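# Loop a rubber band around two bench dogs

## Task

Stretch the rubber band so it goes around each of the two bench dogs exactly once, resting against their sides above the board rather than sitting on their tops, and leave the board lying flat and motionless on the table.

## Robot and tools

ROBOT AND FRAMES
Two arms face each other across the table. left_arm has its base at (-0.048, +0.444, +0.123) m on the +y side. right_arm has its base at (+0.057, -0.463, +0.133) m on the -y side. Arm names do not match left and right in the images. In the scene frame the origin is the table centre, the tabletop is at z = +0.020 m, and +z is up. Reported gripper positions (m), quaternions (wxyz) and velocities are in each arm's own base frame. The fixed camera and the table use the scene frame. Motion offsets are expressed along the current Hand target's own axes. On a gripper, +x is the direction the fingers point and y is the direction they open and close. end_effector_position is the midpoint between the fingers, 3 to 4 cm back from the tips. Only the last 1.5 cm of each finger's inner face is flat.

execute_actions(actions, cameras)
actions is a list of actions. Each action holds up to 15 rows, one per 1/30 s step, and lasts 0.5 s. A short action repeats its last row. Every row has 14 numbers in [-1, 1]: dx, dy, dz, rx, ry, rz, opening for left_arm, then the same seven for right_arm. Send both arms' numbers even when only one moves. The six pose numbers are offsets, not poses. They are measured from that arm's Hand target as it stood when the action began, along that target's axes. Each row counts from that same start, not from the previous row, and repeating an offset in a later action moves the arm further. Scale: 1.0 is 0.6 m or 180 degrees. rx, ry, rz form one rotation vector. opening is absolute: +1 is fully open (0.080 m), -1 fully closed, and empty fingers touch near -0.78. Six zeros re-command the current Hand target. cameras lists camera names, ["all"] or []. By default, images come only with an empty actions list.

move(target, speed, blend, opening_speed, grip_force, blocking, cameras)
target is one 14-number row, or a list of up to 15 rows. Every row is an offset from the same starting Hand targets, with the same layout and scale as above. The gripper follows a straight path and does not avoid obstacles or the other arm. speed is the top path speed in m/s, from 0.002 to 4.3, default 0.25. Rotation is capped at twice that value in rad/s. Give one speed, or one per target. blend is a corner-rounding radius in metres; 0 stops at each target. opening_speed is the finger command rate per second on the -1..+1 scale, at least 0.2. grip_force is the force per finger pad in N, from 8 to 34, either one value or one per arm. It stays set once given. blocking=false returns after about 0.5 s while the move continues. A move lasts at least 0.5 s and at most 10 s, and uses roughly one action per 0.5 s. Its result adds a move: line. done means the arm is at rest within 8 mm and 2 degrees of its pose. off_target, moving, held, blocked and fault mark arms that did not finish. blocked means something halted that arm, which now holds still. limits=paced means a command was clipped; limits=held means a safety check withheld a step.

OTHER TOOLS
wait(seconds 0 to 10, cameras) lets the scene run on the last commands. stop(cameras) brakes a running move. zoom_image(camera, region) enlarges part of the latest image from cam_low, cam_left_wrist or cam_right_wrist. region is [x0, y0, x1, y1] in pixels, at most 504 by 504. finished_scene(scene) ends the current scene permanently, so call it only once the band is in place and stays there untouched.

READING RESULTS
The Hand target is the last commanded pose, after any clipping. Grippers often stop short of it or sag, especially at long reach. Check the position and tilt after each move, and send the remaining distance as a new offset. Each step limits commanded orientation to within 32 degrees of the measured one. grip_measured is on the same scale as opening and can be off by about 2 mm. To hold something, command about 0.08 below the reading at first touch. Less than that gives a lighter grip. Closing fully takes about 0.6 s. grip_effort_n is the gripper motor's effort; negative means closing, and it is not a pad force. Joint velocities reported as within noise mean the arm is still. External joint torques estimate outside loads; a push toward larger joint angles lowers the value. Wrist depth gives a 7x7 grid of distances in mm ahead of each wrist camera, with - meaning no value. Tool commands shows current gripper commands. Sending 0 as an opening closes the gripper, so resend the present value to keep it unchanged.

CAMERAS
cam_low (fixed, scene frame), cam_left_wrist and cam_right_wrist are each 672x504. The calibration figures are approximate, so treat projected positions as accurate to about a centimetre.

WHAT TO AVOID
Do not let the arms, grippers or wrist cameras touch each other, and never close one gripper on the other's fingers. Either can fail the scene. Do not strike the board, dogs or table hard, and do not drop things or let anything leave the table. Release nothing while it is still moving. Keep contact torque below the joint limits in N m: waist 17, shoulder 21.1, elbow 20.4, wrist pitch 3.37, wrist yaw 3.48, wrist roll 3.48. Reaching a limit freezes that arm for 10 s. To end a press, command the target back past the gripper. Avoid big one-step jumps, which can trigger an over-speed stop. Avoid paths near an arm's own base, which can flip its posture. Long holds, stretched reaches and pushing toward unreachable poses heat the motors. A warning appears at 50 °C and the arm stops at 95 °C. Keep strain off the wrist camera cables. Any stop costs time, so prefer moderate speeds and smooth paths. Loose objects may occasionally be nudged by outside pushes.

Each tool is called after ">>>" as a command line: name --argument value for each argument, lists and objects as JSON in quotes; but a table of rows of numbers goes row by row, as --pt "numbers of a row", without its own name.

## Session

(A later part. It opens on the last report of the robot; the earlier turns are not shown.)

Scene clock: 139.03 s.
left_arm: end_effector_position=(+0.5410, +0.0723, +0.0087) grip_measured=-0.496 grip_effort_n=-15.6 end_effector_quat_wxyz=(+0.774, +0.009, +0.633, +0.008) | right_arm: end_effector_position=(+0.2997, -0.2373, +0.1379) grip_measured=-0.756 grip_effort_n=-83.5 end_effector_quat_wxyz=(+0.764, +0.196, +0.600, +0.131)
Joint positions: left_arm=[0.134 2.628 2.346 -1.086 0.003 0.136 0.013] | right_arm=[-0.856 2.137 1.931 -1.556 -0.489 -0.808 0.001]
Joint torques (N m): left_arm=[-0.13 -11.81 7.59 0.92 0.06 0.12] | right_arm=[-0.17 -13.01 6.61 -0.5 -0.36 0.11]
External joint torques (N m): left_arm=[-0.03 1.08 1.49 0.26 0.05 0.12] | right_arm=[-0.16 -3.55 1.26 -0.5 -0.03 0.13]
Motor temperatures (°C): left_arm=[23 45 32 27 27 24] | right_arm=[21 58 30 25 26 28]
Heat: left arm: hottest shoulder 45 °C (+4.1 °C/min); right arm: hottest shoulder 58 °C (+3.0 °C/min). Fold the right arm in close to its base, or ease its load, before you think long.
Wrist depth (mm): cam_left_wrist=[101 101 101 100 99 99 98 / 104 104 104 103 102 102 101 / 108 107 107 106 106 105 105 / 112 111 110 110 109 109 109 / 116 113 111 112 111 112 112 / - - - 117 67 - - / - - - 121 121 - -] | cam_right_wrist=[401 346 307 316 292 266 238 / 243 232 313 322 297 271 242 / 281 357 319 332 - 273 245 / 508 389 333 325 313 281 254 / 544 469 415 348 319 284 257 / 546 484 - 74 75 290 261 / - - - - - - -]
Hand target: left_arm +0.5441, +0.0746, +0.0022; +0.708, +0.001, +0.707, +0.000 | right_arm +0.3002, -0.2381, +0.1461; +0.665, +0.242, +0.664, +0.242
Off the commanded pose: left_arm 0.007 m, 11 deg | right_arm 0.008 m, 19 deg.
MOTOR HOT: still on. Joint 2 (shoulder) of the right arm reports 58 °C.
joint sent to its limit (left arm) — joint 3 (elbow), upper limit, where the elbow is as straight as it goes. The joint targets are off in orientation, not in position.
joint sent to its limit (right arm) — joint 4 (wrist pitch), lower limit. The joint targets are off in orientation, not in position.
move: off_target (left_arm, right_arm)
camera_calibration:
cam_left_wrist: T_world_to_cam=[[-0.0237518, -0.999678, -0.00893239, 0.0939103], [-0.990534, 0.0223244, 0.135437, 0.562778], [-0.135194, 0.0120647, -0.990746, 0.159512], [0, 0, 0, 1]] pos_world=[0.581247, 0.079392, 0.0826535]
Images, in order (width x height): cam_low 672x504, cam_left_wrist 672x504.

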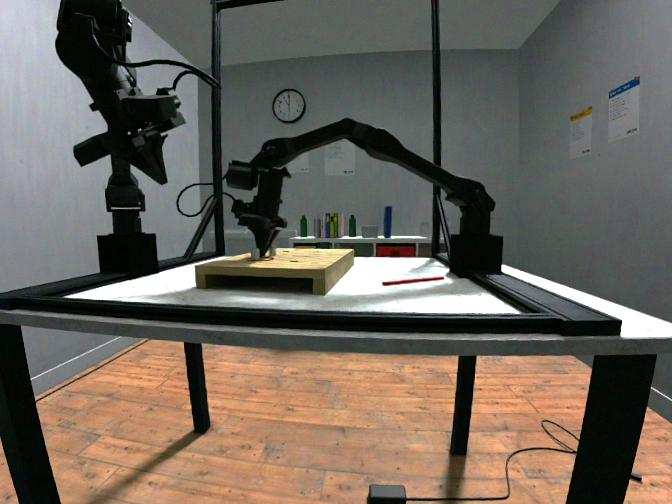

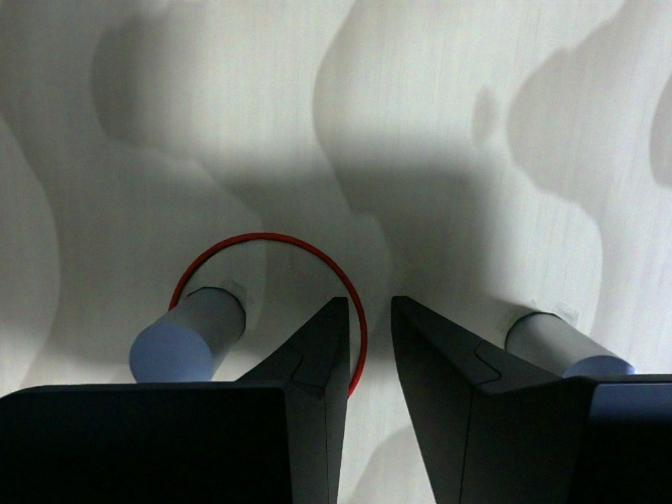

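>>> move --target '[0.0145,-0.003,-0.01,0,0,0,-0.5,0,0,0,0,0,0,-0.85]' --speed 0.05

>>> move --target '[0.0035,0,0,0,0,0,-0.5,0,0,0,0,0,0,-0.85]' --speed 0.05

>>> move --target '[0.0035,0,0,0,0,0,-0.5,0,0,0,0,0,0,-0.85]' --speed 0.05 --cameras '["cam_left_wrist"]'

>>> zoom_image --camera "cam_left_wrist" --region '[250, 200, 490, 380]'

Scene clock: 145.60 s.
left_arm: end_effector_position=(+0.5379, +0.0721, +0.0042) grip_measured=-0.496 grip_effort_n=-15.6 end_effector_quat_wxyz=(+0.769, +0.008, +0.640, +0.007) | right_arm: end_effector_position=(+0.2997, -0.2373, +0.1379) grip_measured=-0.756 grip_effort_n=-83.5 end_effector_quat_wxyz=(+0.764, +0.196, +0.600, +0.131)
Joint positions: left_arm=[0.134 2.636 2.346 -1.097 0.003 0.136 0.013] | right_arm=[-0.856 2.137 1.931 -1.556 -0.489 -0.808 0.001]
Joint torques (N m): left_arm=[-0.14 -11.27 7.81 0.11 0.03 0.1] | right_arm=[-0.1 -12.96 6.7 -0.47 -0.38 0.11]
External joint torques (N m): left_arm=[-0.17 1.7 1.66 -0.55 0.03 0.1] | right_arm=[-0.1 -3.45 1.29 -0.5 -0.05 0.13]
Motor temperatures (°C): left_arm=[23 49 33 27 27 24] | right_arm=[21 60 31 25 26 28]
Heat: left arm: hottest shoulder 49 °C (+8.1 °C/min); right arm: hottest shoulder 60 °C (+3.0 °C/min). Heating fast: the left arm's shoulder motor: a push or a pull is the cause, and it goes on while you think. Ease it with your next call, before anything else. Fold the right arm in close to its base, or ease its load, before you think long.
Wrist depth (mm): cam_left_wrist=[97 96 96 96 95 95 94 / 100 100 100 99 98 98 97 / 104 103 103 102 102 101 101 / 108 107 107 106 106 106 105 / 112 86 109 109 108 108 108 / - - - 114 68 - - / - - - 117 117 - -] | cam_right_wrist=[399 346 305 318 291 266 238 / 249 234 315 325 298 271 242 / 256 355 319 325 302 274 244 / 425 381 332 334 313 282 254 / - 448 424 339 316 287 257 / - 509 - 74 75 291 264 / - - - - - - -]
Hand target: left_arm +0.5381, +0.0727, -0.0065; +0.708, +0.001, +0.707, +0.000 | right_arm +0.3002, -0.2381, +0.1461; +0.665, +0.242, +0.664, +0.242
Off the commanded pose: left_arm 0.011 m, 10 deg | right_arm 0.008 m, 19 deg.
MOTOR HOT: still on. Joint 2 (shoulder) of the right arm reports 60 °C.
joint sent to its limit (left arm) — joint 3 (elbow), upper limit, where the elbow is as straight as it goes. The joint targets are off in orientation, not in position.
joint sent to its limit (right arm) — joint 4 (wrist pitch), lower limit. The joint targets are off in orientation, not in position.
move: off_target (left_arm, right_arm)

Scene clock: 147.80 s.
left_arm: end_effector_position=(+0.5374, +0.0721, +0.0037) grip_measured=-0.496 grip_effort_n=-15.6 end_effector_quat_wxyz=(+0.767, +0.008, +0.641, +0.007) | right_arm: end_effector_position=(+0.2997, -0.2373, +0.1379) grip_measured=-0.756 grip_effort_n=-83.5 end_effector_quat_wxyz=(+0.764, +0.196, +0.600, +0.131)
Joint positions: left_arm=[0.134 2.637 2.346 -1.1 0.003 0.136 0.013] | right_arm=[-0.856 2.137 1.931 -1.556 -0.489 -0.808 0.001]
Joint torques (N m): left_arm=[0.01 -10.81 7.76 0.39 0.07 0.08] | right_arm=[-0.19 -13.07 6.7 -0.49 -0.36 0.09]
External joint torques (N m): left_arm=[0.1 2.16 1.62 -0.27 0.06 0.08] | right_arm=[-0.2 -3.51 1.28 -0.51 -0.03 0.12]
Motor temperatures (°C): left_arm=[23 49 34 27 27 24] | right_arm=[21 60 31 25 26 28]
Heat: left arm: hottest shoulder 49 °C (+8.0 °C/min); right arm: hottest shoulder 60 °C (+3.0 °C/min). Fold the right arm in close to its base, or ease its load, before you think long.
Wrist depth (mm): cam_left_wrist=[97 96 96 95 95 95 94 / 100 100 99 99 98 98 97 / 104 103 103 102 102 101 101 / 108 108 107 106 106 105 105 / 112 83 109 109 108 107 108 / - - - 114 68 - - / - - - 118 117 - -] | cam_right_wrist=[401 347 304 318 291 265 238 / 250 235 313 321 300 270 241 / 256 356 320 325 306 276 243 / 510 394 329 332 313 274 254 / 558 465 415 347 315 286 257 / - 509 - 74 75 297 263 / - - - - - - -]
Hand target: left_arm +0.5381, +0.0727, -0.0086; +0.708, +0.001, +0.707, +0.000 | right_arm +0.3002, -0.2381, +0.1461; +0.665, +0.242, +0.664, +0.242
Off the commanded pose: left_arm 0.012 m, 10 deg | right_arm 0.008 m, 19 deg.
MOTOR HOT: still on. Joint 2 (shoulder) of the right arm reports 60 °C.
joint sent to its limit (left arm) — joint 3 (elbow), upper limit, where the elbow is as straight as it goes. The joint targets are off in orientation, not in position.
joint sent to its limit (right arm) — joint 4 (wrist pitch), lower limit. The joint targets are off in orientation, not in position.
move: off_target (left_arm, right_arm)

Scene clock: 149.97 s.
left_arm: end_effector_position=(+0.5374, +0.0721, +0.0034) grip_measured=-0.496 grip_effort_n=-15.6 end_effector_quat_wxyz=(+0.767, +0.008, +0.641, +0.007) | right_arm: end_effector_position=(+0.2997, -0.2373, +0.1379) grip_measured=-0.756 grip_effort_n=-83.5 end_effector_quat_wxyz=(+0.764, +0.196, +0.600, +0.131)
Joint positions: left_arm=[0.134 2.638 2.347 -1.1 0.003 0.136 0.013] | right_arm=[-0.856 2.137 1.931 -1.556 -0.489 -0.808 0.001]
Joint torques (N m): left_arm=[0.04 -10.46 7.64 0.51 0.04 0.07] | right_arm=[-0.15 -12.99 6.69 -0.52 -0.4 0.09]
External joint torques (N m): left_arm=[-0.07 2.61 1.46 -0.15 0.04 0.07] | right_arm=[-0.15 -3.6 1.36 -0.54 -0.07 0.11]
Motor temperatures (°C): left_arm=[23 49 34 27 27 24] | right_arm=[21 61 31 25 26 28]
Heat: left arm: hottest shoulder 49 °C (+8.0 °C/min); right arm: hottest shoulder 61 °C (+5.0 °C/min). Fold the right arm in close to its base, or ease its load, before you think long.
Wrist depth (mm): cam_left_wrist=[97 96 96 95 94 94 94 / 100 99 99 99 98 98 97 / 103 103 103 102 102 101 101 / 108 107 106 106 106 106 105 / 112 83 109 109 108 108 108 / - - - 114 68 - - / - - - 117 117 - -] | cam_right_wrist=[399 345 303 317 292 265 237 / 250 234 314 322 298 266 242 / 256 359 320 328 308 275 245 / 429 384 332 335 310 282 254 / - 432 418 356 311 288 257 / - 483 - 74 75 294 259 / - - - - - - -]
Hand target: left_arm +0.5382, +0.0727, -0.0105; +0.708, +0.001, +0.707, +0.000 | right_arm +0.3002, -0.2381, +0.1461; +0.665, +0.242, +0.664, +0.242
Off the commanded pose: left_arm 0.014 m, 10 deg | right_arm 0.008 m, 19 deg.
MOTOR HOT: still on. Joint 2 (shoulder) of the right arm reports 61 °C.
joint sent to its limit (left arm) — joint 3 (elbow), upper limit, where the elbow is as straight as it goes. The joint targets are off in orientation, not in position.
joint sent to its limit (right arm) — joint 4 (wrist pitch), lower limit. The joint targets are off in orientation, not in position.
move: off_target (left_arm, right_arm)
camera_calibration:
cam_left_wrist: T_world_to_cam=[[-0.023565, -0.999708, -0.00542946, 0.0934402], [-0.987335, 0.0224204, 0.15706, 0.558166], [-0.156892, 0.0090618, -0.987574, 0.165632], [0, 0, 0, 1]] pos_world=[0.579285, 0.0793977, 0.0764158]
Images, in order (width x height): cam_left_wrist 672x504.

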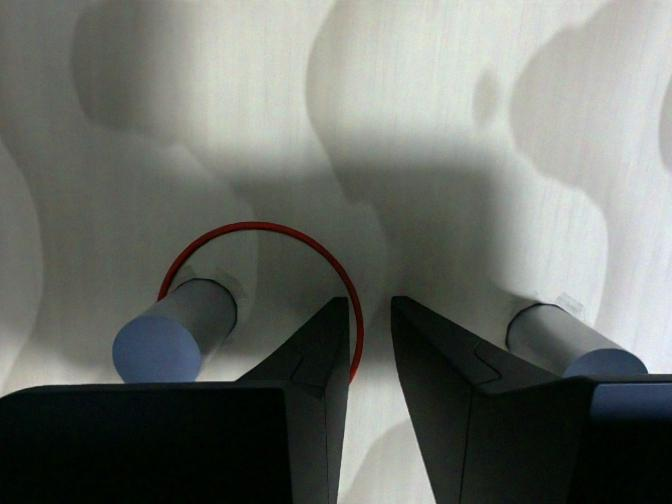

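Scaled by 2.100 from the camera's 672x504 image, which has a finer 960x720 frame.

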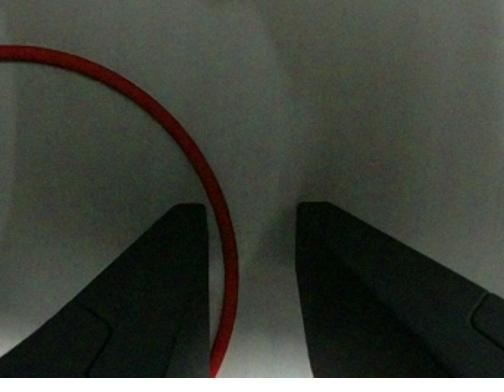

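>>> move --target '[0,0,0,0,0,0,-1,0,0,0,0,0,0,-0.85]' --opening_speed 0.6

>>> move --target '[-0.06,0,0,0,0,0,-1,0,0,0,0,0,0,-0.85]' --speed 0.1 --cameras '["cam_left_wrist","cam_low"]'

>>> zoom_image --camera "cam_left_wrist" --region '[100, 180, 440, 400]'

Scene clock: 154.63 s.
left_arm: end_effector_position=(+0.5376, +0.0710, +0.0033) grip_measured=-0.763 grip_effort_n=-68.6 end_effector_quat_wxyz=(+0.767, +0.008, +0.641, +0.006) | right_arm: end_effector_position=(+0.2997, -0.2373, +0.1379) grip_measured=-0.756 grip_effort_n=-83.5 end_effector_quat_wxyz=(+0.764, +0.196, +0.600, +0.131)
Joint positions: left_arm=[0.133 2.639 2.348 -1.1 0.004 0.136 0.001] | right_arm=[-0.856 2.137 1.931 -1.556 -0.489 -0.808 0.001]
Joint torques (N m): left_arm=[0.06 -10.53 7.54 0.56 -0.05 0.06] | right_arm=[-0.09 -13.04 6.71 -0.51 -0.37 0.1]
External joint torques (N m): left_arm=[0.06 2.38 1.44 -0.09 -0.05 0.06] | right_arm=[-0.03 -3.64 1.4 -0.51 -0.05 0.12]
Motor temperatures (°C): left_arm=[23 49 34 27 27 24] | right_arm=[21 62 31 25 26 28]
Heat: left arm: hottest shoulder 49 °C (+8.0 °C/min); right arm: hottest shoulder 62 °C (+7.0 °C/min). Fold the right arm in close to its base, or ease its load, before you think long.
Wrist depth (mm): cam_left_wrist=[96 96 95 96 95 95 94 / 100 99 99 99 98 98 98 / 103 103 103 102 102 101 101 / 108 107 107 106 106 106 105 / 112 86 111 94 108 108 108 / - - - - 64 - - / - - - - 65 - -] | cam_right_wrist=[399 347 305 318 290 265 237 / 253 239 314 322 304 270 241 / 273 355 319 330 308 275 245 / 507 384 332 336 311 280 257 / - 470 414 346 316 287 259 / 566 506 - 74 75 291 257 / - - - - - - -]
Hand target: left_arm +0.5382, +0.0727, -0.0107; +0.708, +0.001, +0.707, +0.000 | right_arm +0.3002, -0.2381, +0.1461; +0.665, +0.242, +0.664, +0.242
Off the commanded pose: left_arm 0.014 m, 10 deg | right_arm 0.008 m, 19 deg.
MOTOR HOT: still on. Joint 2 (shoulder) of the right arm reports 62 °C.
joint sent to its limit (left arm) — joint 3 (elbow), upper limit, where the elbow is as straight as it goes. The joint targets are off in orientation, not in position.
joint sent to its limit (right arm) — joint 4 (wrist pitch), lower limit. The joint targets are off in orientation, not in position.
move: off_target (left_arm, right_arm)

Scene clock: 156.13 s.
left_arm: end_effector_position=(+0.5346, +0.0706, +0.0144) grip_measured=-0.763 grip_effort_n=-68.6 end_effector_quat_wxyz=(+0.767, +0.008, +0.642, +0.006) | right_arm: end_effector_position=(+0.2997, -0.2373, +0.1379) grip_measured=-0.756 grip_effort_n=-83.5 end_effector_quat_wxyz=(+0.764, +0.196, +0.600, +0.131)
Joint positions: left_arm=[0.133 2.616 2.35 -1.126 0.004 0.136 0.001] | right_arm=[-0.856 2.137 1.931 -1.556 -0.489 -0.808 0.001]
Joint torques (N m): left_arm=[0.12 -15.9 7.29 0.22 -0.06 0.05] | right_arm=[-0.16 -13.09 6.52 -0.52 -0.37 0.12]
External joint torques (N m): left_arm=[0.13 -3.06 1.18 -0.42 -0.07 0.05] | right_arm=[-0.22 -3.61 1.13 -0.55 -0.03 0.14]
Motor temperatures (°C): left_arm=[23 50 33 27 27 24] | right_arm=[21 62 31 25 26 28]
Heat: left arm: hottest shoulder 50 °C (+9.1 °C/min); right arm: hottest shoulder 62 °C (+7.1 °C/min). Fold the left arm in close to its base, or ease its load, before you think long. Fold the right arm in close to its base, or ease its load, before you think long.
Wrist depth (mm): cam_left_wrist=[105 105 104 104 104 103 103 / 109 108 108 108 107 107 106 / 113 112 112 111 111 111 110 / 117 117 116 115 115 115 115 / 122 92 121 94 118 107 119 / - - - - 64 - - / - - - - 65 - -] | cam_right_wrist=[400 346 305 316 291 272 237 / 231 239 314 296 297 271 242 / 305 364 320 325 305 275 247 / 522 389 331 314 308 282 255 / 551 476 410 346 316 286 259 / 565 476 - 74 75 293 261 / - - - - - - -]
Hand target: left_arm +0.5381, +0.0726, +0.0253; +0.708, +0.001, +0.707, +0.000 | right_arm +0.3002, -0.2381, +0.1461; +0.665, +0.242, +0.664, +0.242
Off the commanded pose: left_arm 0.012 m, 10 deg | right_arm 0.008 m, 19 deg.
MOTOR HOT: joint 2 (shoulder) of the left arm reports 50 °C; the controller stops that arm at 95 °C. To cool a motor, set the load down, stop pushing, or move to a pose that needs little force.
MOTOR HOT: still on. Joint 2 (shoulder) of the right arm reports 62 °C.
joint sent to its limit (left arm) — joint 3 (elbow), upper limit, where the elbow is as straight as it goes. The joint targets are off in orientation, not in position.
joint sent to its limit (right arm) — joint 4 (wrist pitch), lower limit. The joint targets are off in orientation, not in position.
move: off_target (left_arm, right_arm)
camera_calibration:
cam_left_wrist: T_world_to_cam=[[-0.0253062, -0.999673, -0.00358491, 0.0928767], [-0.986998, 0.0244156, 0.15887, 0.553316], [-0.158731, 0.00755869, -0.987293, 0.177135], [0, 0, 0, 1]] pos_world=[0.576589, 0.0779979, 0.0873119]
Images, in order (width x height): cam_low 672x504, cam_left_wrist 672x504.

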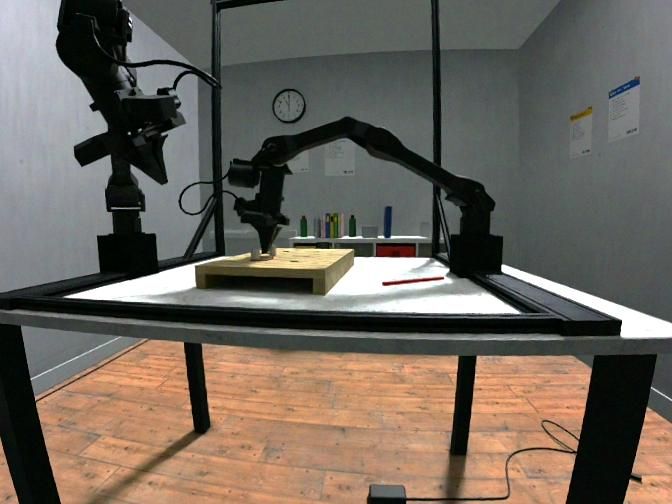

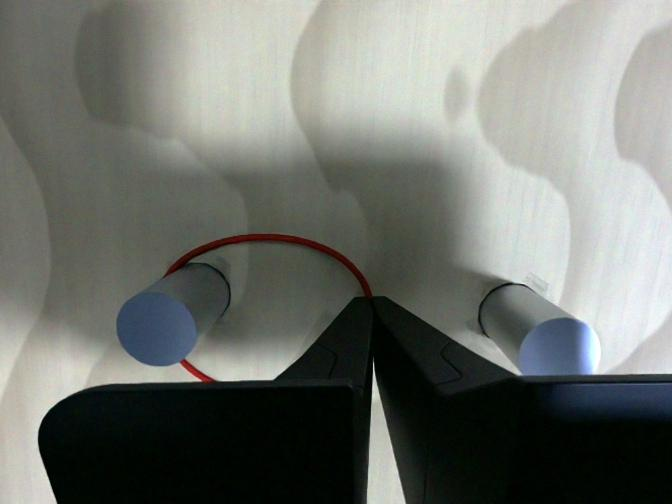

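Scaled by 1.482 from the camera's 672x504 image, which has a finer 960x720 frame.

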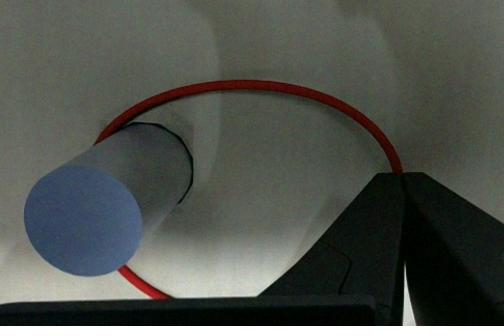

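>>> move --target '[-0.042,-0.03,0,0,0,0.222,-1,0,0,0,0,0,0,-0.85]' --speed 0.15 --cameras '["cam_left_wrist","cam_low"]'

>>> zoom_image --camera "cam_low" --region '[180, 200, 360, 290]'

Scene clock: 171.87 s.
left_arm: end_effector_position=(+0.5365, +0.0537, +0.0511) grip_measured=-0.763 grip_effort_n=-68.6 end_effector_quat_wxyz=(+0.721, +0.264, +0.603, +0.215) | right_arm: end_effector_position=(+0.2997, -0.2373, +0.1379) grip_measured=-0.756 grip_effort_n=-83.5 end_effector_quat_wxyz=(+0.764, +0.196, +0.600, +0.131)
Joint positions: left_arm=[-0.08 2.611 2.35 -1.141 -0.697 0.055 0.001] | right_arm=[-0.856 2.137 1.931 -1.556 -0.489 -0.808 0.001]
Joint torques (N m): left_arm=[0.01 -13.11 7.26 0.16 -0.69 -0.17] | right_arm=[-0.07 -13.03 6.66 -0.52 -0.35 0.09]
External joint torques (N m): left_arm=[-0.01 -0.29 1.17 -0.44 -0.28 -0.14] | right_arm=[0.05 -3.64 1.33 -0.53 -0.03 0.11]
Motor temperatures (°C): left_arm=[23 62 33 26 27 24] | right_arm=[21 65 31 25 26 28]
Heat: left arm: hottest shoulder 62 °C (+21.0 °C/min); right arm: hottest shoulder 65 °C (+4.0 °C/min). Heating fast: the left arm's shoulder motor: a push or a pull is the cause, and it goes on while you think. Ease it with your next call, before anything else. Fold the right arm in close to its base, or ease its load, before you think long.
Wrist depth (mm): cam_left_wrist=[2049 337 252 182 141 118 106 / 2449 352 203 171 143 124 111 / 2174 1776 215 181 148 127 112 / 1869 2010 224 174 154 131 115 / 1211 2110 240 93 150 136 100 / - - - - 64 - - / - - - - 65 - -] | cam_right_wrist=[396 350 307 316 291 265 237 / 402 359 312 324 298 271 241 / 414 367 320 329 306 275 244 / 514 394 329 335 310 282 252 / 547 472 416 348 316 287 257 / 555 503 - 74 - 290 264 / - - - - - - -]
Hand target: left_arm +0.5380, +0.0546, +0.0504; +0.665, +0.242, +0.664, +0.242 | right_arm +0.3002, -0.2381, +0.1461; +0.665, +0.242, +0.664, +0.242
Off the commanded pose: left_arm 0.002 m, 10 deg | right_arm 0.008 m, 19 deg.
MOTOR HOT: still on. Joint 2 (shoulder) of the left arm reports 62 °C.
MOTOR HOT: still on. Joint 2 (shoulder) of the right arm reports 65 °C.
joint sent to its limit (left arm) — joint 3 (elbow), upper limit, where the elbow is as straight as it goes. The joint targets are off in orientation, not in position.
joint sent to its limit (right arm) — joint 4 (wrist pitch), lower limit. The joint targets are off in orientation, not in position.
move: off_target (left_arm, right_arm)
camera_calibration:
cam_left_wrist: T_world_to_cam=[[-0.0316956, -0.777476, -0.628113, 0.099564], [-0.987322, -0.0734373, 0.140722, 0.556204], [-0.155535, 0.62461, -0.765291, 0.167668], [0, 0, 0, 1]] pos_world=[0.578386, 0.0135277, 0.112582]
Images, in order (width x height): cam_low 672x504, cam_left_wrist 672x504.

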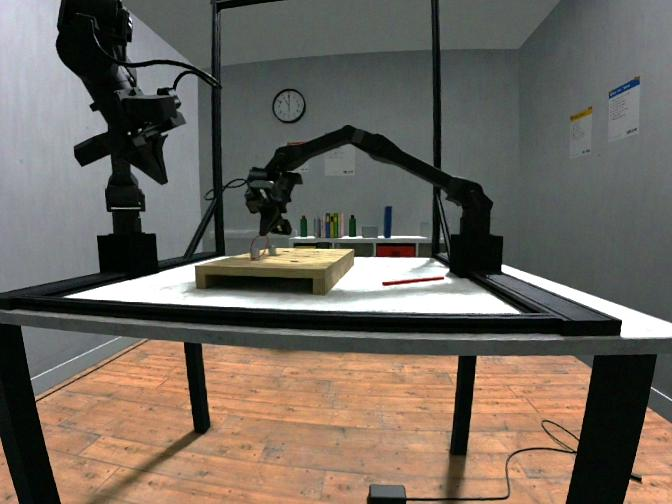

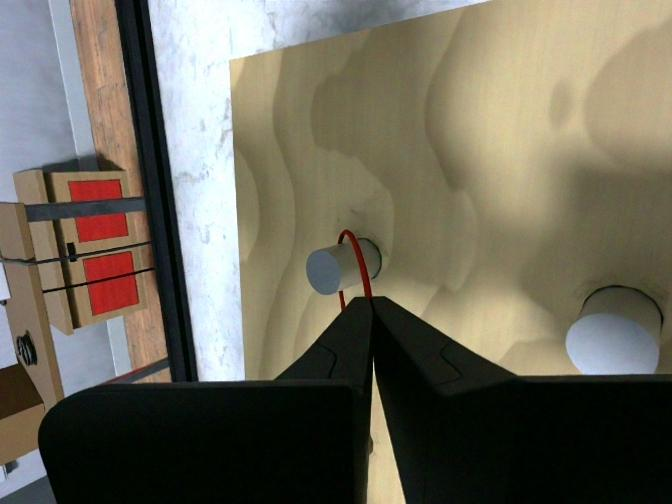

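Scaled by 2.800 from the camera's 672x504 image, which has a finer 960x720 frame.

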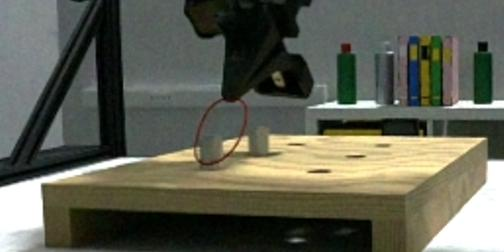

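>>> move --pt "-0.07 -0.1067 -0.02 0 0 0 -1 0 0 0 0 0 0 -0.85" --pt "-0.07 -0.1067 -0.02 0 0 0 -1 0.387 0.2385 0.16 -0.5 0 0 -0.85" --speed '[0.15,0.22]' --blend '[0.02,0]' --cameras '["all"]'

>>> zoom_image --camera "cam_low" --region '[180, 200, 360, 290]'

Scene clock: 187.03 s.
left_arm: end_effector_position=(+0.5246, -0.0130, +0.0492) grip_measured=-0.763 grip_effort_n=-68.6 end_effector_quat_wxyz=(+0.730, +0.257, +0.596, +0.214) | right_arm: end_effector_position=(+0.3937, +0.0206, +0.0621) grip_measured=-0.756 grip_effort_n=-83.5 end_effector_quat_wxyz=(+0.640, -0.301, +0.303, +0.638)
Joint positions: left_arm=[-0.211 2.612 2.35 -1.223 -0.703 -0.114 0.001] | right_arm=[-0.188 2.176 1.632 -1.178 -0.673 -1.808 0.001]
Joint torques (N m): left_arm=[-1.22 -11.81 7.21 0.32 -0.18 -0.2] | right_arm=[-0.16 -9.72 6.3 -0.07 -0.67 -0.13]
External joint torques (N m): left_arm=[-1.2 0.93 1.22 -0.16 0.25 -0.17] | right_arm=[-0.3 -0.21 1.15 -0.1 -0.23 -0.13]
Motor temperatures (°C): left_arm=[23 66 33 26 27 24] | right_arm=[21 64 32 25 26 28]
Heat: left arm: hottest shoulder 66 °C (+25.4 °C/min); right arm: hottest shoulder 64 °C (+5.1 °C/min). Fold the left arm in close to its base, or ease its load, before you think long. Fold the right arm in close to its base, or ease its load, before you think long.
Wrist depth (mm): cam_left_wrist=[2197 355 254 174 139 122 106 / - 384 211 173 141 124 108 / 2010 387 221 177 148 128 111 / 1920 270 215 186 148 131 114 / 101 105 253 93 146 135 117 / - - - - 63 - - / - - - - 65 - -] | cam_right_wrist=[338 336 262 103 111 258 262 / 310 309 244 122 121 243 242 / 286 286 227 145 223 225 224 / 268 260 211 209 211 210 210 / 251 204 201 198 198 197 197 / 238 192 - 74 75 188 187 / - - - - - - -]
Hand target: left_arm +0.5260, -0.0213, +0.0415; +0.665, +0.242, +0.664, +0.242 | right_arm +0.3963, +0.0208, +0.0604; +0.641, -0.299, +0.299, +0.641
Off the commanded pose: left_arm 0.012 m, 11 deg | right_arm 0.003 m, 1 deg.
MOTOR HOT: still on. Joint 2 (shoulder) of the left arm reports 66 °C.
MOTOR HOT: still on. Joint 2 (shoulder) of the right arm reports 64 °C.
joint sent to its limit (left arm) — joint 3 (elbow), upper limit, where the elbow is as straight as it goes. The joint targets are off in orientation, not in position.
move: off_target (left_arm); blend cut to 0 m at target 1
camera_calibration:
cam_left_wrist: T_world_to_cam=[[-0.0180042, -0.786097, -0.617841, 0.0383554], [-0.990642, -0.0695915, 0.117411, 0.542639], [-0.135293, 0.614173, -0.777488, 0.19582], [0, 0, 0, 1]] pos_world=[0.564745, -0.0523533, 0.112233]
cam_right_wrist: T_world_to_cam=[[0.998939, -0.0232765, 0.0397478, -0.391505], [-0.00981468, -0.950668, -0.310053, 0.070402], [0.0450039, 0.309334, -0.949888, 0.120106], [0, 0, 0, 1]] pos_world=[0.386375, 0.0206632, 0.151477]

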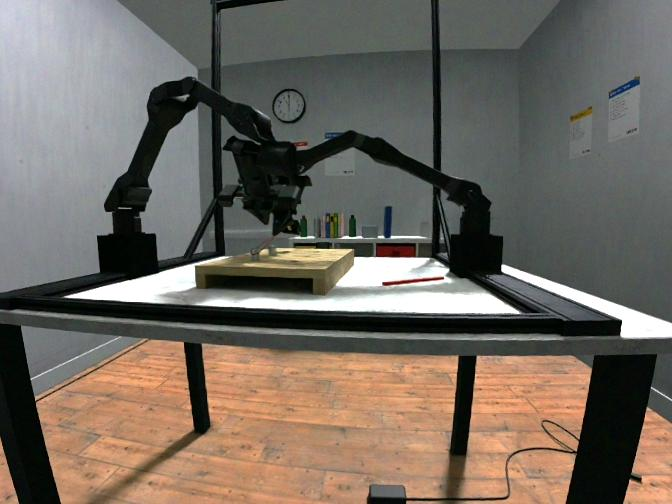

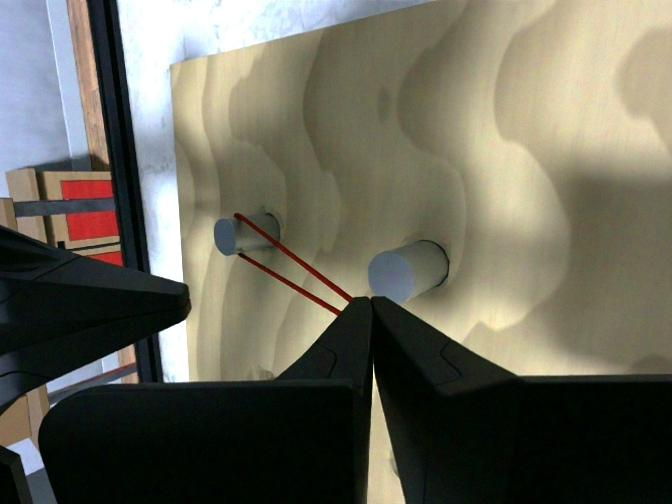

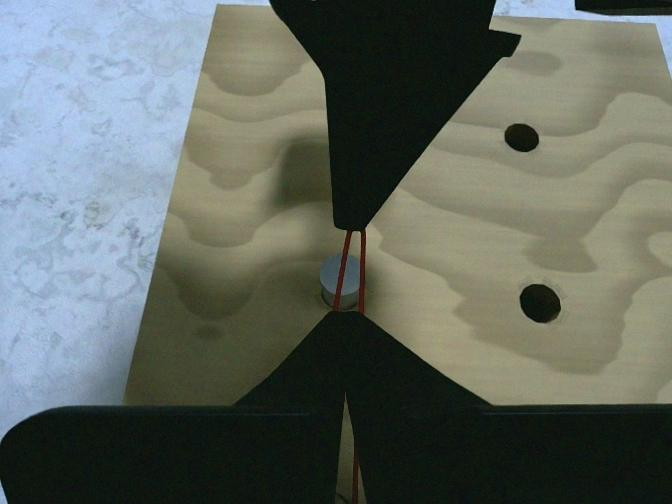

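Scaled by 2.800 from the camera's 672x504 image, which has a finer 960x720 frame.

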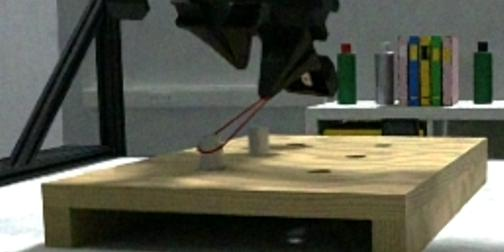

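>>> move --target '[0,0,0.002,0,0,0,-1,0.0575,-0.0025,-0.048,0,0,0,-1]' --speed 0.12 --cameras '["cam_right_wrist"]'

>>> zoom_image --camera "cam_right_wrist" --region '[240, 180, 460, 340]'

Scene clock: 194.83 s.
left_arm: end_effector_position=(+0.5246, -0.0130, +0.0492) grip_measured=-0.763 grip_effort_n=-68.6 end_effector_quat_wxyz=(+0.730, +0.257, +0.596, +0.214) | right_arm: end_effector_position=(+0.4020, +0.0190, +0.0219) grip_measured=-0.756 grip_effort_n=-83.5 end_effector_quat_wxyz=(+0.643, -0.310, +0.297, +0.634)
Joint positions: left_arm=[-0.211 2.612 2.35 -1.223 -0.703 -0.114 0.001] | right_arm=[-0.188 2.247 1.583 -1.036 -0.673 -1.808 0.001]
Joint torques (N m): left_arm=[-1.13 -11.76 7.08 0.73 -0.2 -0.05] | right_arm=[0.03 -10.1 3.45 0.05 -0.67 -0.08]
External joint torques (N m): left_arm=[-1.07 0.98 1.11 0.26 0.23 -0.02] | right_arm=[0.09 -0.28 -1.59 -0.04 -0.23 -0.08]
Motor temperatures (°C): left_arm=[23 67 32 26 27 24] | right_arm=[21 63 32 25 27 28]
Heat: left arm: hottest shoulder 67 °C (+24.1 °C/min); right arm: hottest shoulder 63 °C (+5.0 °C/min). Fold the left arm in close to its base, or ease its load, before you think long. Fold the right arm in close to its base, or ease its load, before you think long.
Wrist depth (mm): cam_left_wrist=[2029 - 257 175 140 122 106 / 143 396 212 174 142 124 108 / 1920 367 221 178 148 129 111 / 113 143 193 183 144 132 114 / 117 130 136 93 144 135 117 / - - - - 64 - - / - - - - 65 - -] | cam_right_wrist=[274 266 207 92 206 211 212 / 252 194 191 102 193 194 195 / 234 178 179 177 180 180 181 / 217 166 166 163 168 171 169 / 155 156 157 159 158 158 158 / - 148 - 74 75 150 150 / - - - - - - -]
Hand target: left_arm +0.5272, -0.0213, +0.0415; +0.665, +0.242, +0.664, +0.242 | right_arm +0.3978, +0.0209, +0.0154; +0.641, -0.299, +0.299, +0.641
Off the commanded pose: left_arm 0.012 m, 11 deg | right_arm 0.008 m, 1 deg.
MOTOR HOT: still on. Joint 2 (shoulder) of the left arm reports 67 °C.
MOTOR HOT: still on. Joint 2 (shoulder) of the right arm reports 63 °C.
joint sent to its limit (left arm) — joint 3 (elbow), upper limit, where the elbow is as straight as it goes. The joint targets are off in orientation, not in position.
move: off_target (left_arm)
camera_calibration:
cam_right_wrist: T_world_to_cam=[[0.997815, -0.023026, 0.0619292, -0.398268], [-0.00296282, -0.951959, -0.306211, 0.0536563], [0.0660049, 0.305359, -0.949947, 0.0737762], [0, 0, 0, 1]] pos_world=[0.392687, 0.0193799, 0.111178]
Images, in order (width x height): cam_right_wrist 672x504.

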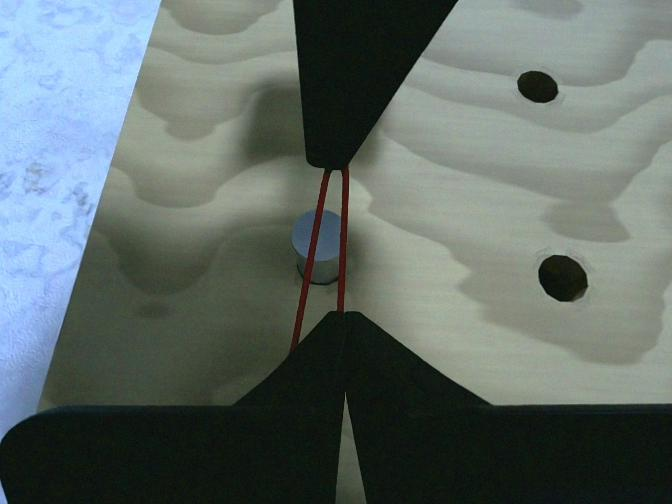

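Scaled by 2.291 from the camera's 672x504 image, which has a finer 960x720 frame.

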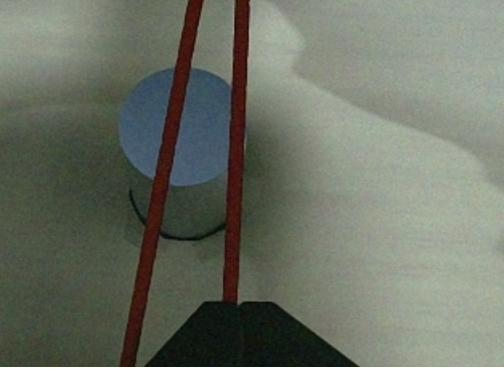

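>>> move --pt "0 0 0.006 0 0 0 -1 0 0.012 0 0 0 0 -1" --pt "0 0 0.006 0 0 0 -1 0.03 0.012 -0.025 0 0 0 -1" --speed 0.1 --cameras '["cam_right_wrist"]'

>>> zoom_image --camera "cam_right_wrist" --region '[240, 180, 460, 340]'

Scene clock: 201.60 s.
left_arm: end_effector_position=(+0.5279, -0.0135, +0.0479) grip_measured=-0.763 grip_effort_n=-68.6 end_effector_quat_wxyz=(+0.735, +0.257, +0.591, +0.213) | right_arm: end_effector_position=(+0.3960, +0.0202, +0.0001) grip_measured=-0.756 grip_effort_n=-83.5 end_effector_quat_wxyz=(+0.643, -0.310, +0.295, +0.635)
Joint positions: left_arm=[-0.211 2.616 2.35 -1.203 -0.703 -0.107 0.001] | right_arm=[-0.189 2.263 1.513 -0.948 -0.676 -1.811 0.001]
Joint torques (N m): left_arm=[-1.13 -11.98 7.18 0.8 -0.23 0.09] | right_arm=[-0.26 -9.54 3.09 0.05 -0.52 -0.09]
External joint torques (N m): left_arm=[-1.04 0.67 1.28 0.33 0.19 0.12] | right_arm=[-0.27 0.13 -1.69 -0.03 -0.08 -0.1]
Motor temperatures (°C): left_arm=[23 68 32 26 27 24] | right_arm=[21 61 32 25 27 28]
Heat: left arm: hottest shoulder 68 °C (+21.1 °C/min); right arm: hottest shoulder 61 °C (+2.0 °C/min). Fold the left arm in close to its base, or ease its load, before you think long. Fold the right arm in close to its base, or ease its load, before you think long.
Wrist depth (mm): cam_left_wrist=[- 340 218 180 138 122 105 / - 239 210 172 141 124 107 / 127 255 219 175 146 128 110 / - 122 145 177 148 130 113 / 133 140 145 93 143 132 114 / - - - - 64 - - / - - - - 65 - -] | cam_right_wrist=[244 182 180 80 178 183 185 / 226 164 166 94 167 168 170 / 209 153 154 155 156 157 157 / 144 143 144 141 146 146 149 / 136 134 135 137 136 137 138 / - 128 - 74 75 130 130 / - - - - - - -]
Hand target: left_arm +0.5308, -0.0214, +0.0416; +0.665, +0.242, +0.664, +0.242 | right_arm +0.3906, +0.0209, -0.0080; +0.641, -0.299, +0.299, +0.641
Off the commanded pose: left_arm 0.010 m, 12 deg | right_arm 0.010 m, 2 deg.
MOTOR HOT: still on. Joint 2 (shoulder) of the left arm reports 68 °C.
MOTOR HOT: still on. Joint 2 (shoulder) of the right arm reports 61 °C.
joint sent to its limit (left arm) — joint 3 (elbow), upper limit, where the elbow is as straight as it goes. The joint targets are off in orientation, not in position.
move: off_target (left_arm, right_arm)
camera_calibration:
cam_right_wrist: T_world_to_cam=[[0.997602, -0.0220271, 0.065608, -0.390856], [-0.000693257, -0.95113, -0.308789, 0.0472075], [0.0692035, 0.308003, -0.948865, 0.0516955], [0, 0, 0, 1]] pos_world=[0.386374, 0.0203687, 0.0892725]
Images, in order (width x height): cam_right_wrist 672x504.

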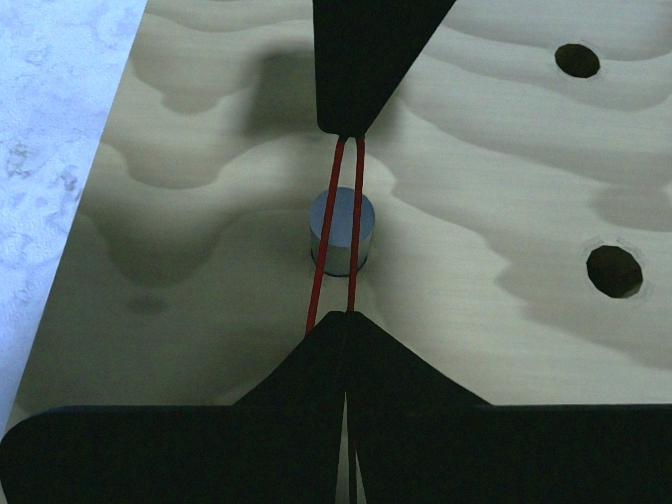

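Scaled by 2.291 from the camera's 672x504 image, which has a finer 960x720 frame.

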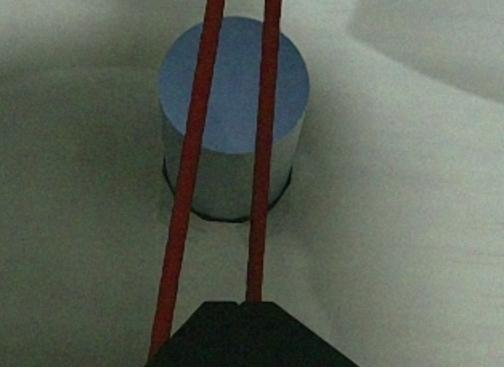

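>>> move --pt "0 0 0 0 0 0 -1 -0.045 0.0083 0.038 0 0 0 -1" --pt "0 0 0 0 0 0 -1 0 0.0083 0 0 0 0 -1" --speed 0.12 --cameras '["cam_right_wrist"]'

>>> zoom_image --camera "cam_right_wrist" --region '[240, 180, 460, 340]'

Scene clock: 207.33 s.
left_arm: end_effector_position=(+0.5282, -0.0136, +0.0479) grip_measured=-0.763 grip_effort_n=-68.6 end_effector_quat_wxyz=(+0.735, +0.257, +0.590, +0.213) | right_arm: end_effector_position=(+0.3904, +0.0198, -0.0013) grip_measured=-0.756 grip_effort_n=-83.5 end_effector_quat_wxyz=(+0.643, -0.308, +0.296, +0.635)
Joint positions: left_arm=[-0.211 2.616 2.35 -1.201 -0.703 -0.107 0.001] | right_arm=[-0.193 2.25 1.484 -0.937 -0.676 -1.814 0.001]
Joint torques (N m): left_arm=[-1.1 -11.99 7.21 0.71 -0.22 0.1] | right_arm=[-0.1 -9.81 3.25 0.04 -0.53 -0.16]
External joint torques (N m): left_arm=[-1.17 0.69 1.24 0.2 0.21 0.13] | right_arm=[-0.04 -0.27 -1.51 -0.04 -0.1 -0.16]
Motor temperatures (°C): left_arm=[23 66 32 26 27 24] | right_arm=[21 59 32 25 27 28]
Heat: left arm: hottest shoulder 66 °C (+17.2 °C/min); right arm: hottest shoulder 59 °C (-2.0 °C/min). Fold the left arm in close to its base, or ease its load, before you think long. Fold the right arm in close to its base, or ease its load, before you think long.
Wrist depth (mm): cam_left_wrist=[- 327 248 205 139 122 106 / 130 249 211 172 142 124 108 / 130 142 219 175 146 127 111 / - 132 147 175 145 130 113 / 132 137 230 93 143 133 114 / - - - - 64 - - / - - - - 65 - -] | cam_right_wrist=[244 184 179 83 87 181 185 / 225 164 165 161 163 167 168 / 209 152 153 153 154 155 155 / 195 142 143 139 144 144 147 / 135 133 133 136 135 135 136 / - 127 - 74 75 129 129 / - - - - - - -]
Hand target: left_arm +0.5308, -0.0214, +0.0416; +0.665, +0.242, +0.664, +0.242 | right_arm +0.3857, +0.0209, -0.0079; +0.641, -0.299, +0.299, +0.641
Off the commanded pose: left_arm 0.010 m, 12 deg | right_arm 0.008 m, 1 deg.
MOTOR HOT: still on. Joint 2 (shoulder) of the left arm reports 66 °C.
MOTOR HOT: still on. Joint 2 (shoulder) of the right arm reports 59 °C.
joint sent to its limit (left arm) — joint 3 (elbow), upper limit, where the elbow is as straight as it goes. The joint targets are off in orientation, not in position.
move: off_target (left_arm)
camera_calibration:
cam_right_wrist: T_world_to_cam=[[0.997828, -0.0235677, 0.0615147, -0.385197], [-0.00335848, -0.950798, -0.309795, 0.0473897], [0.0657891, 0.308915, -0.948811, 0.052166], [0, 0, 0, 1]] pos_world=[0.381088, 0.019865, 0.087872]
Images, in order (width x height): cam_right_wrist 672x504.

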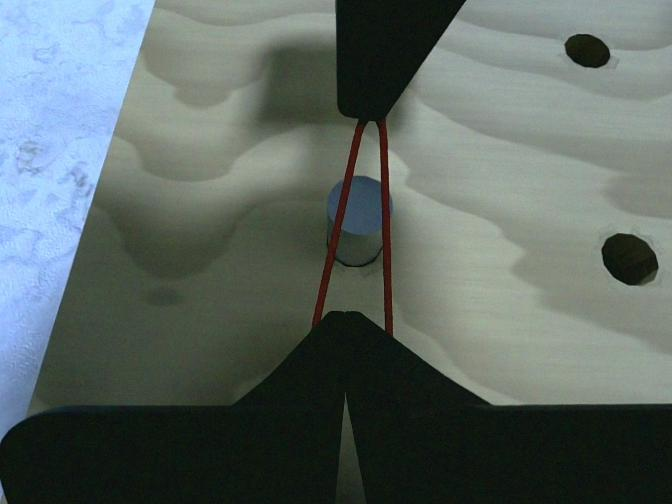

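Scaled by 2.291 from the camera's 672x504 image, which has a finer 960x720 frame.

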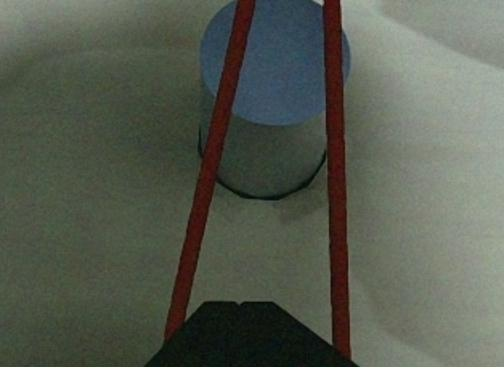

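>>> move --pt "0 0 0 0 0 0 -1 0.0281 0.001 -0.0236 0 0 0 -1" --pt "0 0 0 0 0 0 -1 0.0321 0.001 -0.027 0 0 0 -1" --pt "0 0 0 0 0 0 -1 0.0321 0.001 -0.027 0 0 0 -0.3" --speed 0.06 --opening_speed 0.7 --cameras '["cam_right_wrist","cam_left_wrist"]'

>>> zoom_image --camera "cam_right_wrist" --region '[220, 80, 500, 340]'

Scene clock: 213.37 s.
left_arm: end_effector_position=(+0.5282, -0.0136, +0.0479) grip_measured=-0.763 grip_effort_n=-68.6 end_effector_quat_wxyz=(+0.735, +0.257, +0.590, +0.213) | right_arm: end_effector_position=(+0.3904, +0.0209, -0.0209) grip_measured=-0.304 grip_effort_n=19.8 end_effector_quat_wxyz=(+0.645, -0.307, +0.292, +0.636)
Joint positions: left_arm=[-0.211 2.616 2.35 -1.201 -0.703 -0.107 0.001] | right_arm=[-0.193 2.29 1.46 -0.873 -0.686 -1.816 0.021]
Joint torques (N m): left_arm=[-1.13 -12.02 7.21 0.73 -0.22 0.12] | right_arm=[-0.1 -8.56 2.79 0.31 -0.17 -0.11]
External joint torques (N m): left_arm=[-1.35 0.72 1.23 0.24 0.22 0.15] | right_arm=[-0.16 0.99 -1.72 0.25 0.27 -0.12]
Motor temperatures (°C): left_arm=[23 64 32 27 27 24] | right_arm=[21 57 31 24 27 28]
Heat: left arm: hottest shoulder 64 °C (+15.2 °C/min); right arm: hottest shoulder 57 °C (-5.1 °C/min). Fold the left arm in close to its base, or ease its load, before you think long. Fold the right arm in close to its base, or ease its load, before you think long.
Wrist depth (mm): cam_left_wrist=[- 145 261 181 138 121 106 / 116 167 210 172 142 124 107 / - 140 201 174 146 127 110 / 127 150 203 174 145 129 113 / 129 146 154 93 143 132 114 / - - - - 63 - - / - - - - 65 - -] | cam_right_wrist=[220 154 155 75 154 157 159 / 203 142 142 143 145 145 146 / 131 131 132 103 132 134 135 / 122 122 123 122 124 125 126 / - 115 117 116 116 117 117 / - - - 109 80 111 112 / - - - 102 69 - -]
Hand target: left_arm +0.5308, -0.0214, +0.0416; +0.665, +0.242, +0.664, +0.242 | right_arm +0.3851, +0.0209, -0.0331; +0.641, -0.299, +0.299, +0.641
Off the commanded pose: left_arm 0.010 m, 12 deg | right_arm 0.013 m, 1 deg.
MOTOR HOT: still on. Joint 2 (shoulder) of the left arm reports 64 °C.
MOTOR HOT: still on. Joint 2 (shoulder) of the right arm reports 57 °C.
joint sent to its limit (left arm) — joint 3 (elbow), upper limit, where the elbow is as straight as it goes. The joint targets are off in orientation, not in position.
move: off_target (left_arm, right_arm); target 3's new opening was sent with right_arm's hand 0.013 m and 1 deg from that target
camera_calibration:
cam_left_wrist: T_world_to_cam=[[-0.0143876, -0.787395, -0.616281, 0.0351356], [-0.992435, -0.0639084, 0.104822, 0.548043], [-0.121922, 0.613127, -0.780519, 0.188784], [0, 0, 0, 1]] pos_world=[0.567419, -0.0530586, 0.111556]
cam_right_wrist: T_world_to_cam=[[0.997605, -0.0241669, 0.0648134, -0.383897], [-0.00229715, -0.948042, -0.318137, 0.0417689], [0.0691342, 0.317227, -0.945827, 0.0318098], [0, 0, 0, 1]] pos_world=[0.380874, 0.0202302, 0.0682564]
Images, in order (width x height): cam_left_wrist 672x504, cam_right_wrist 672x504.

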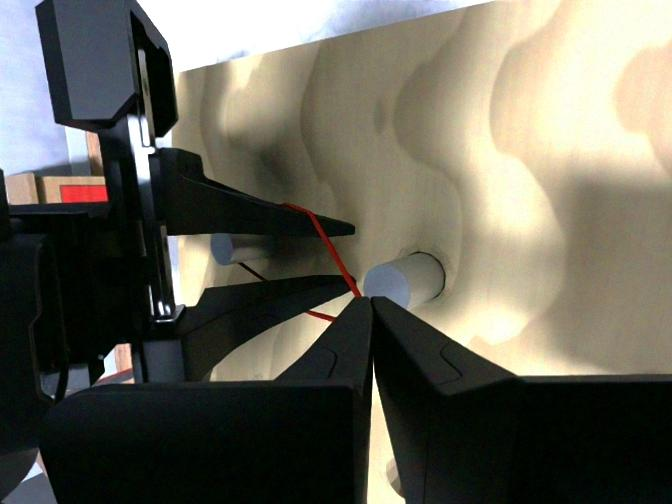

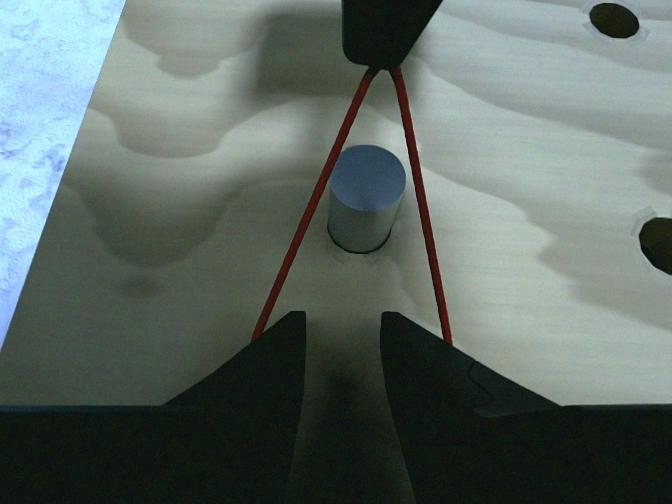

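Scaled by 1.800 from the camera's 672x504 image, which has a finer 960x720 frame.

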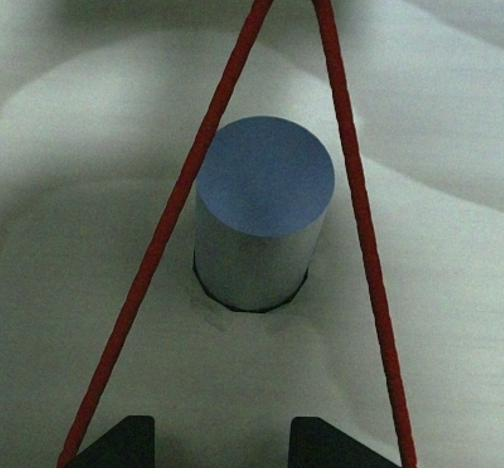

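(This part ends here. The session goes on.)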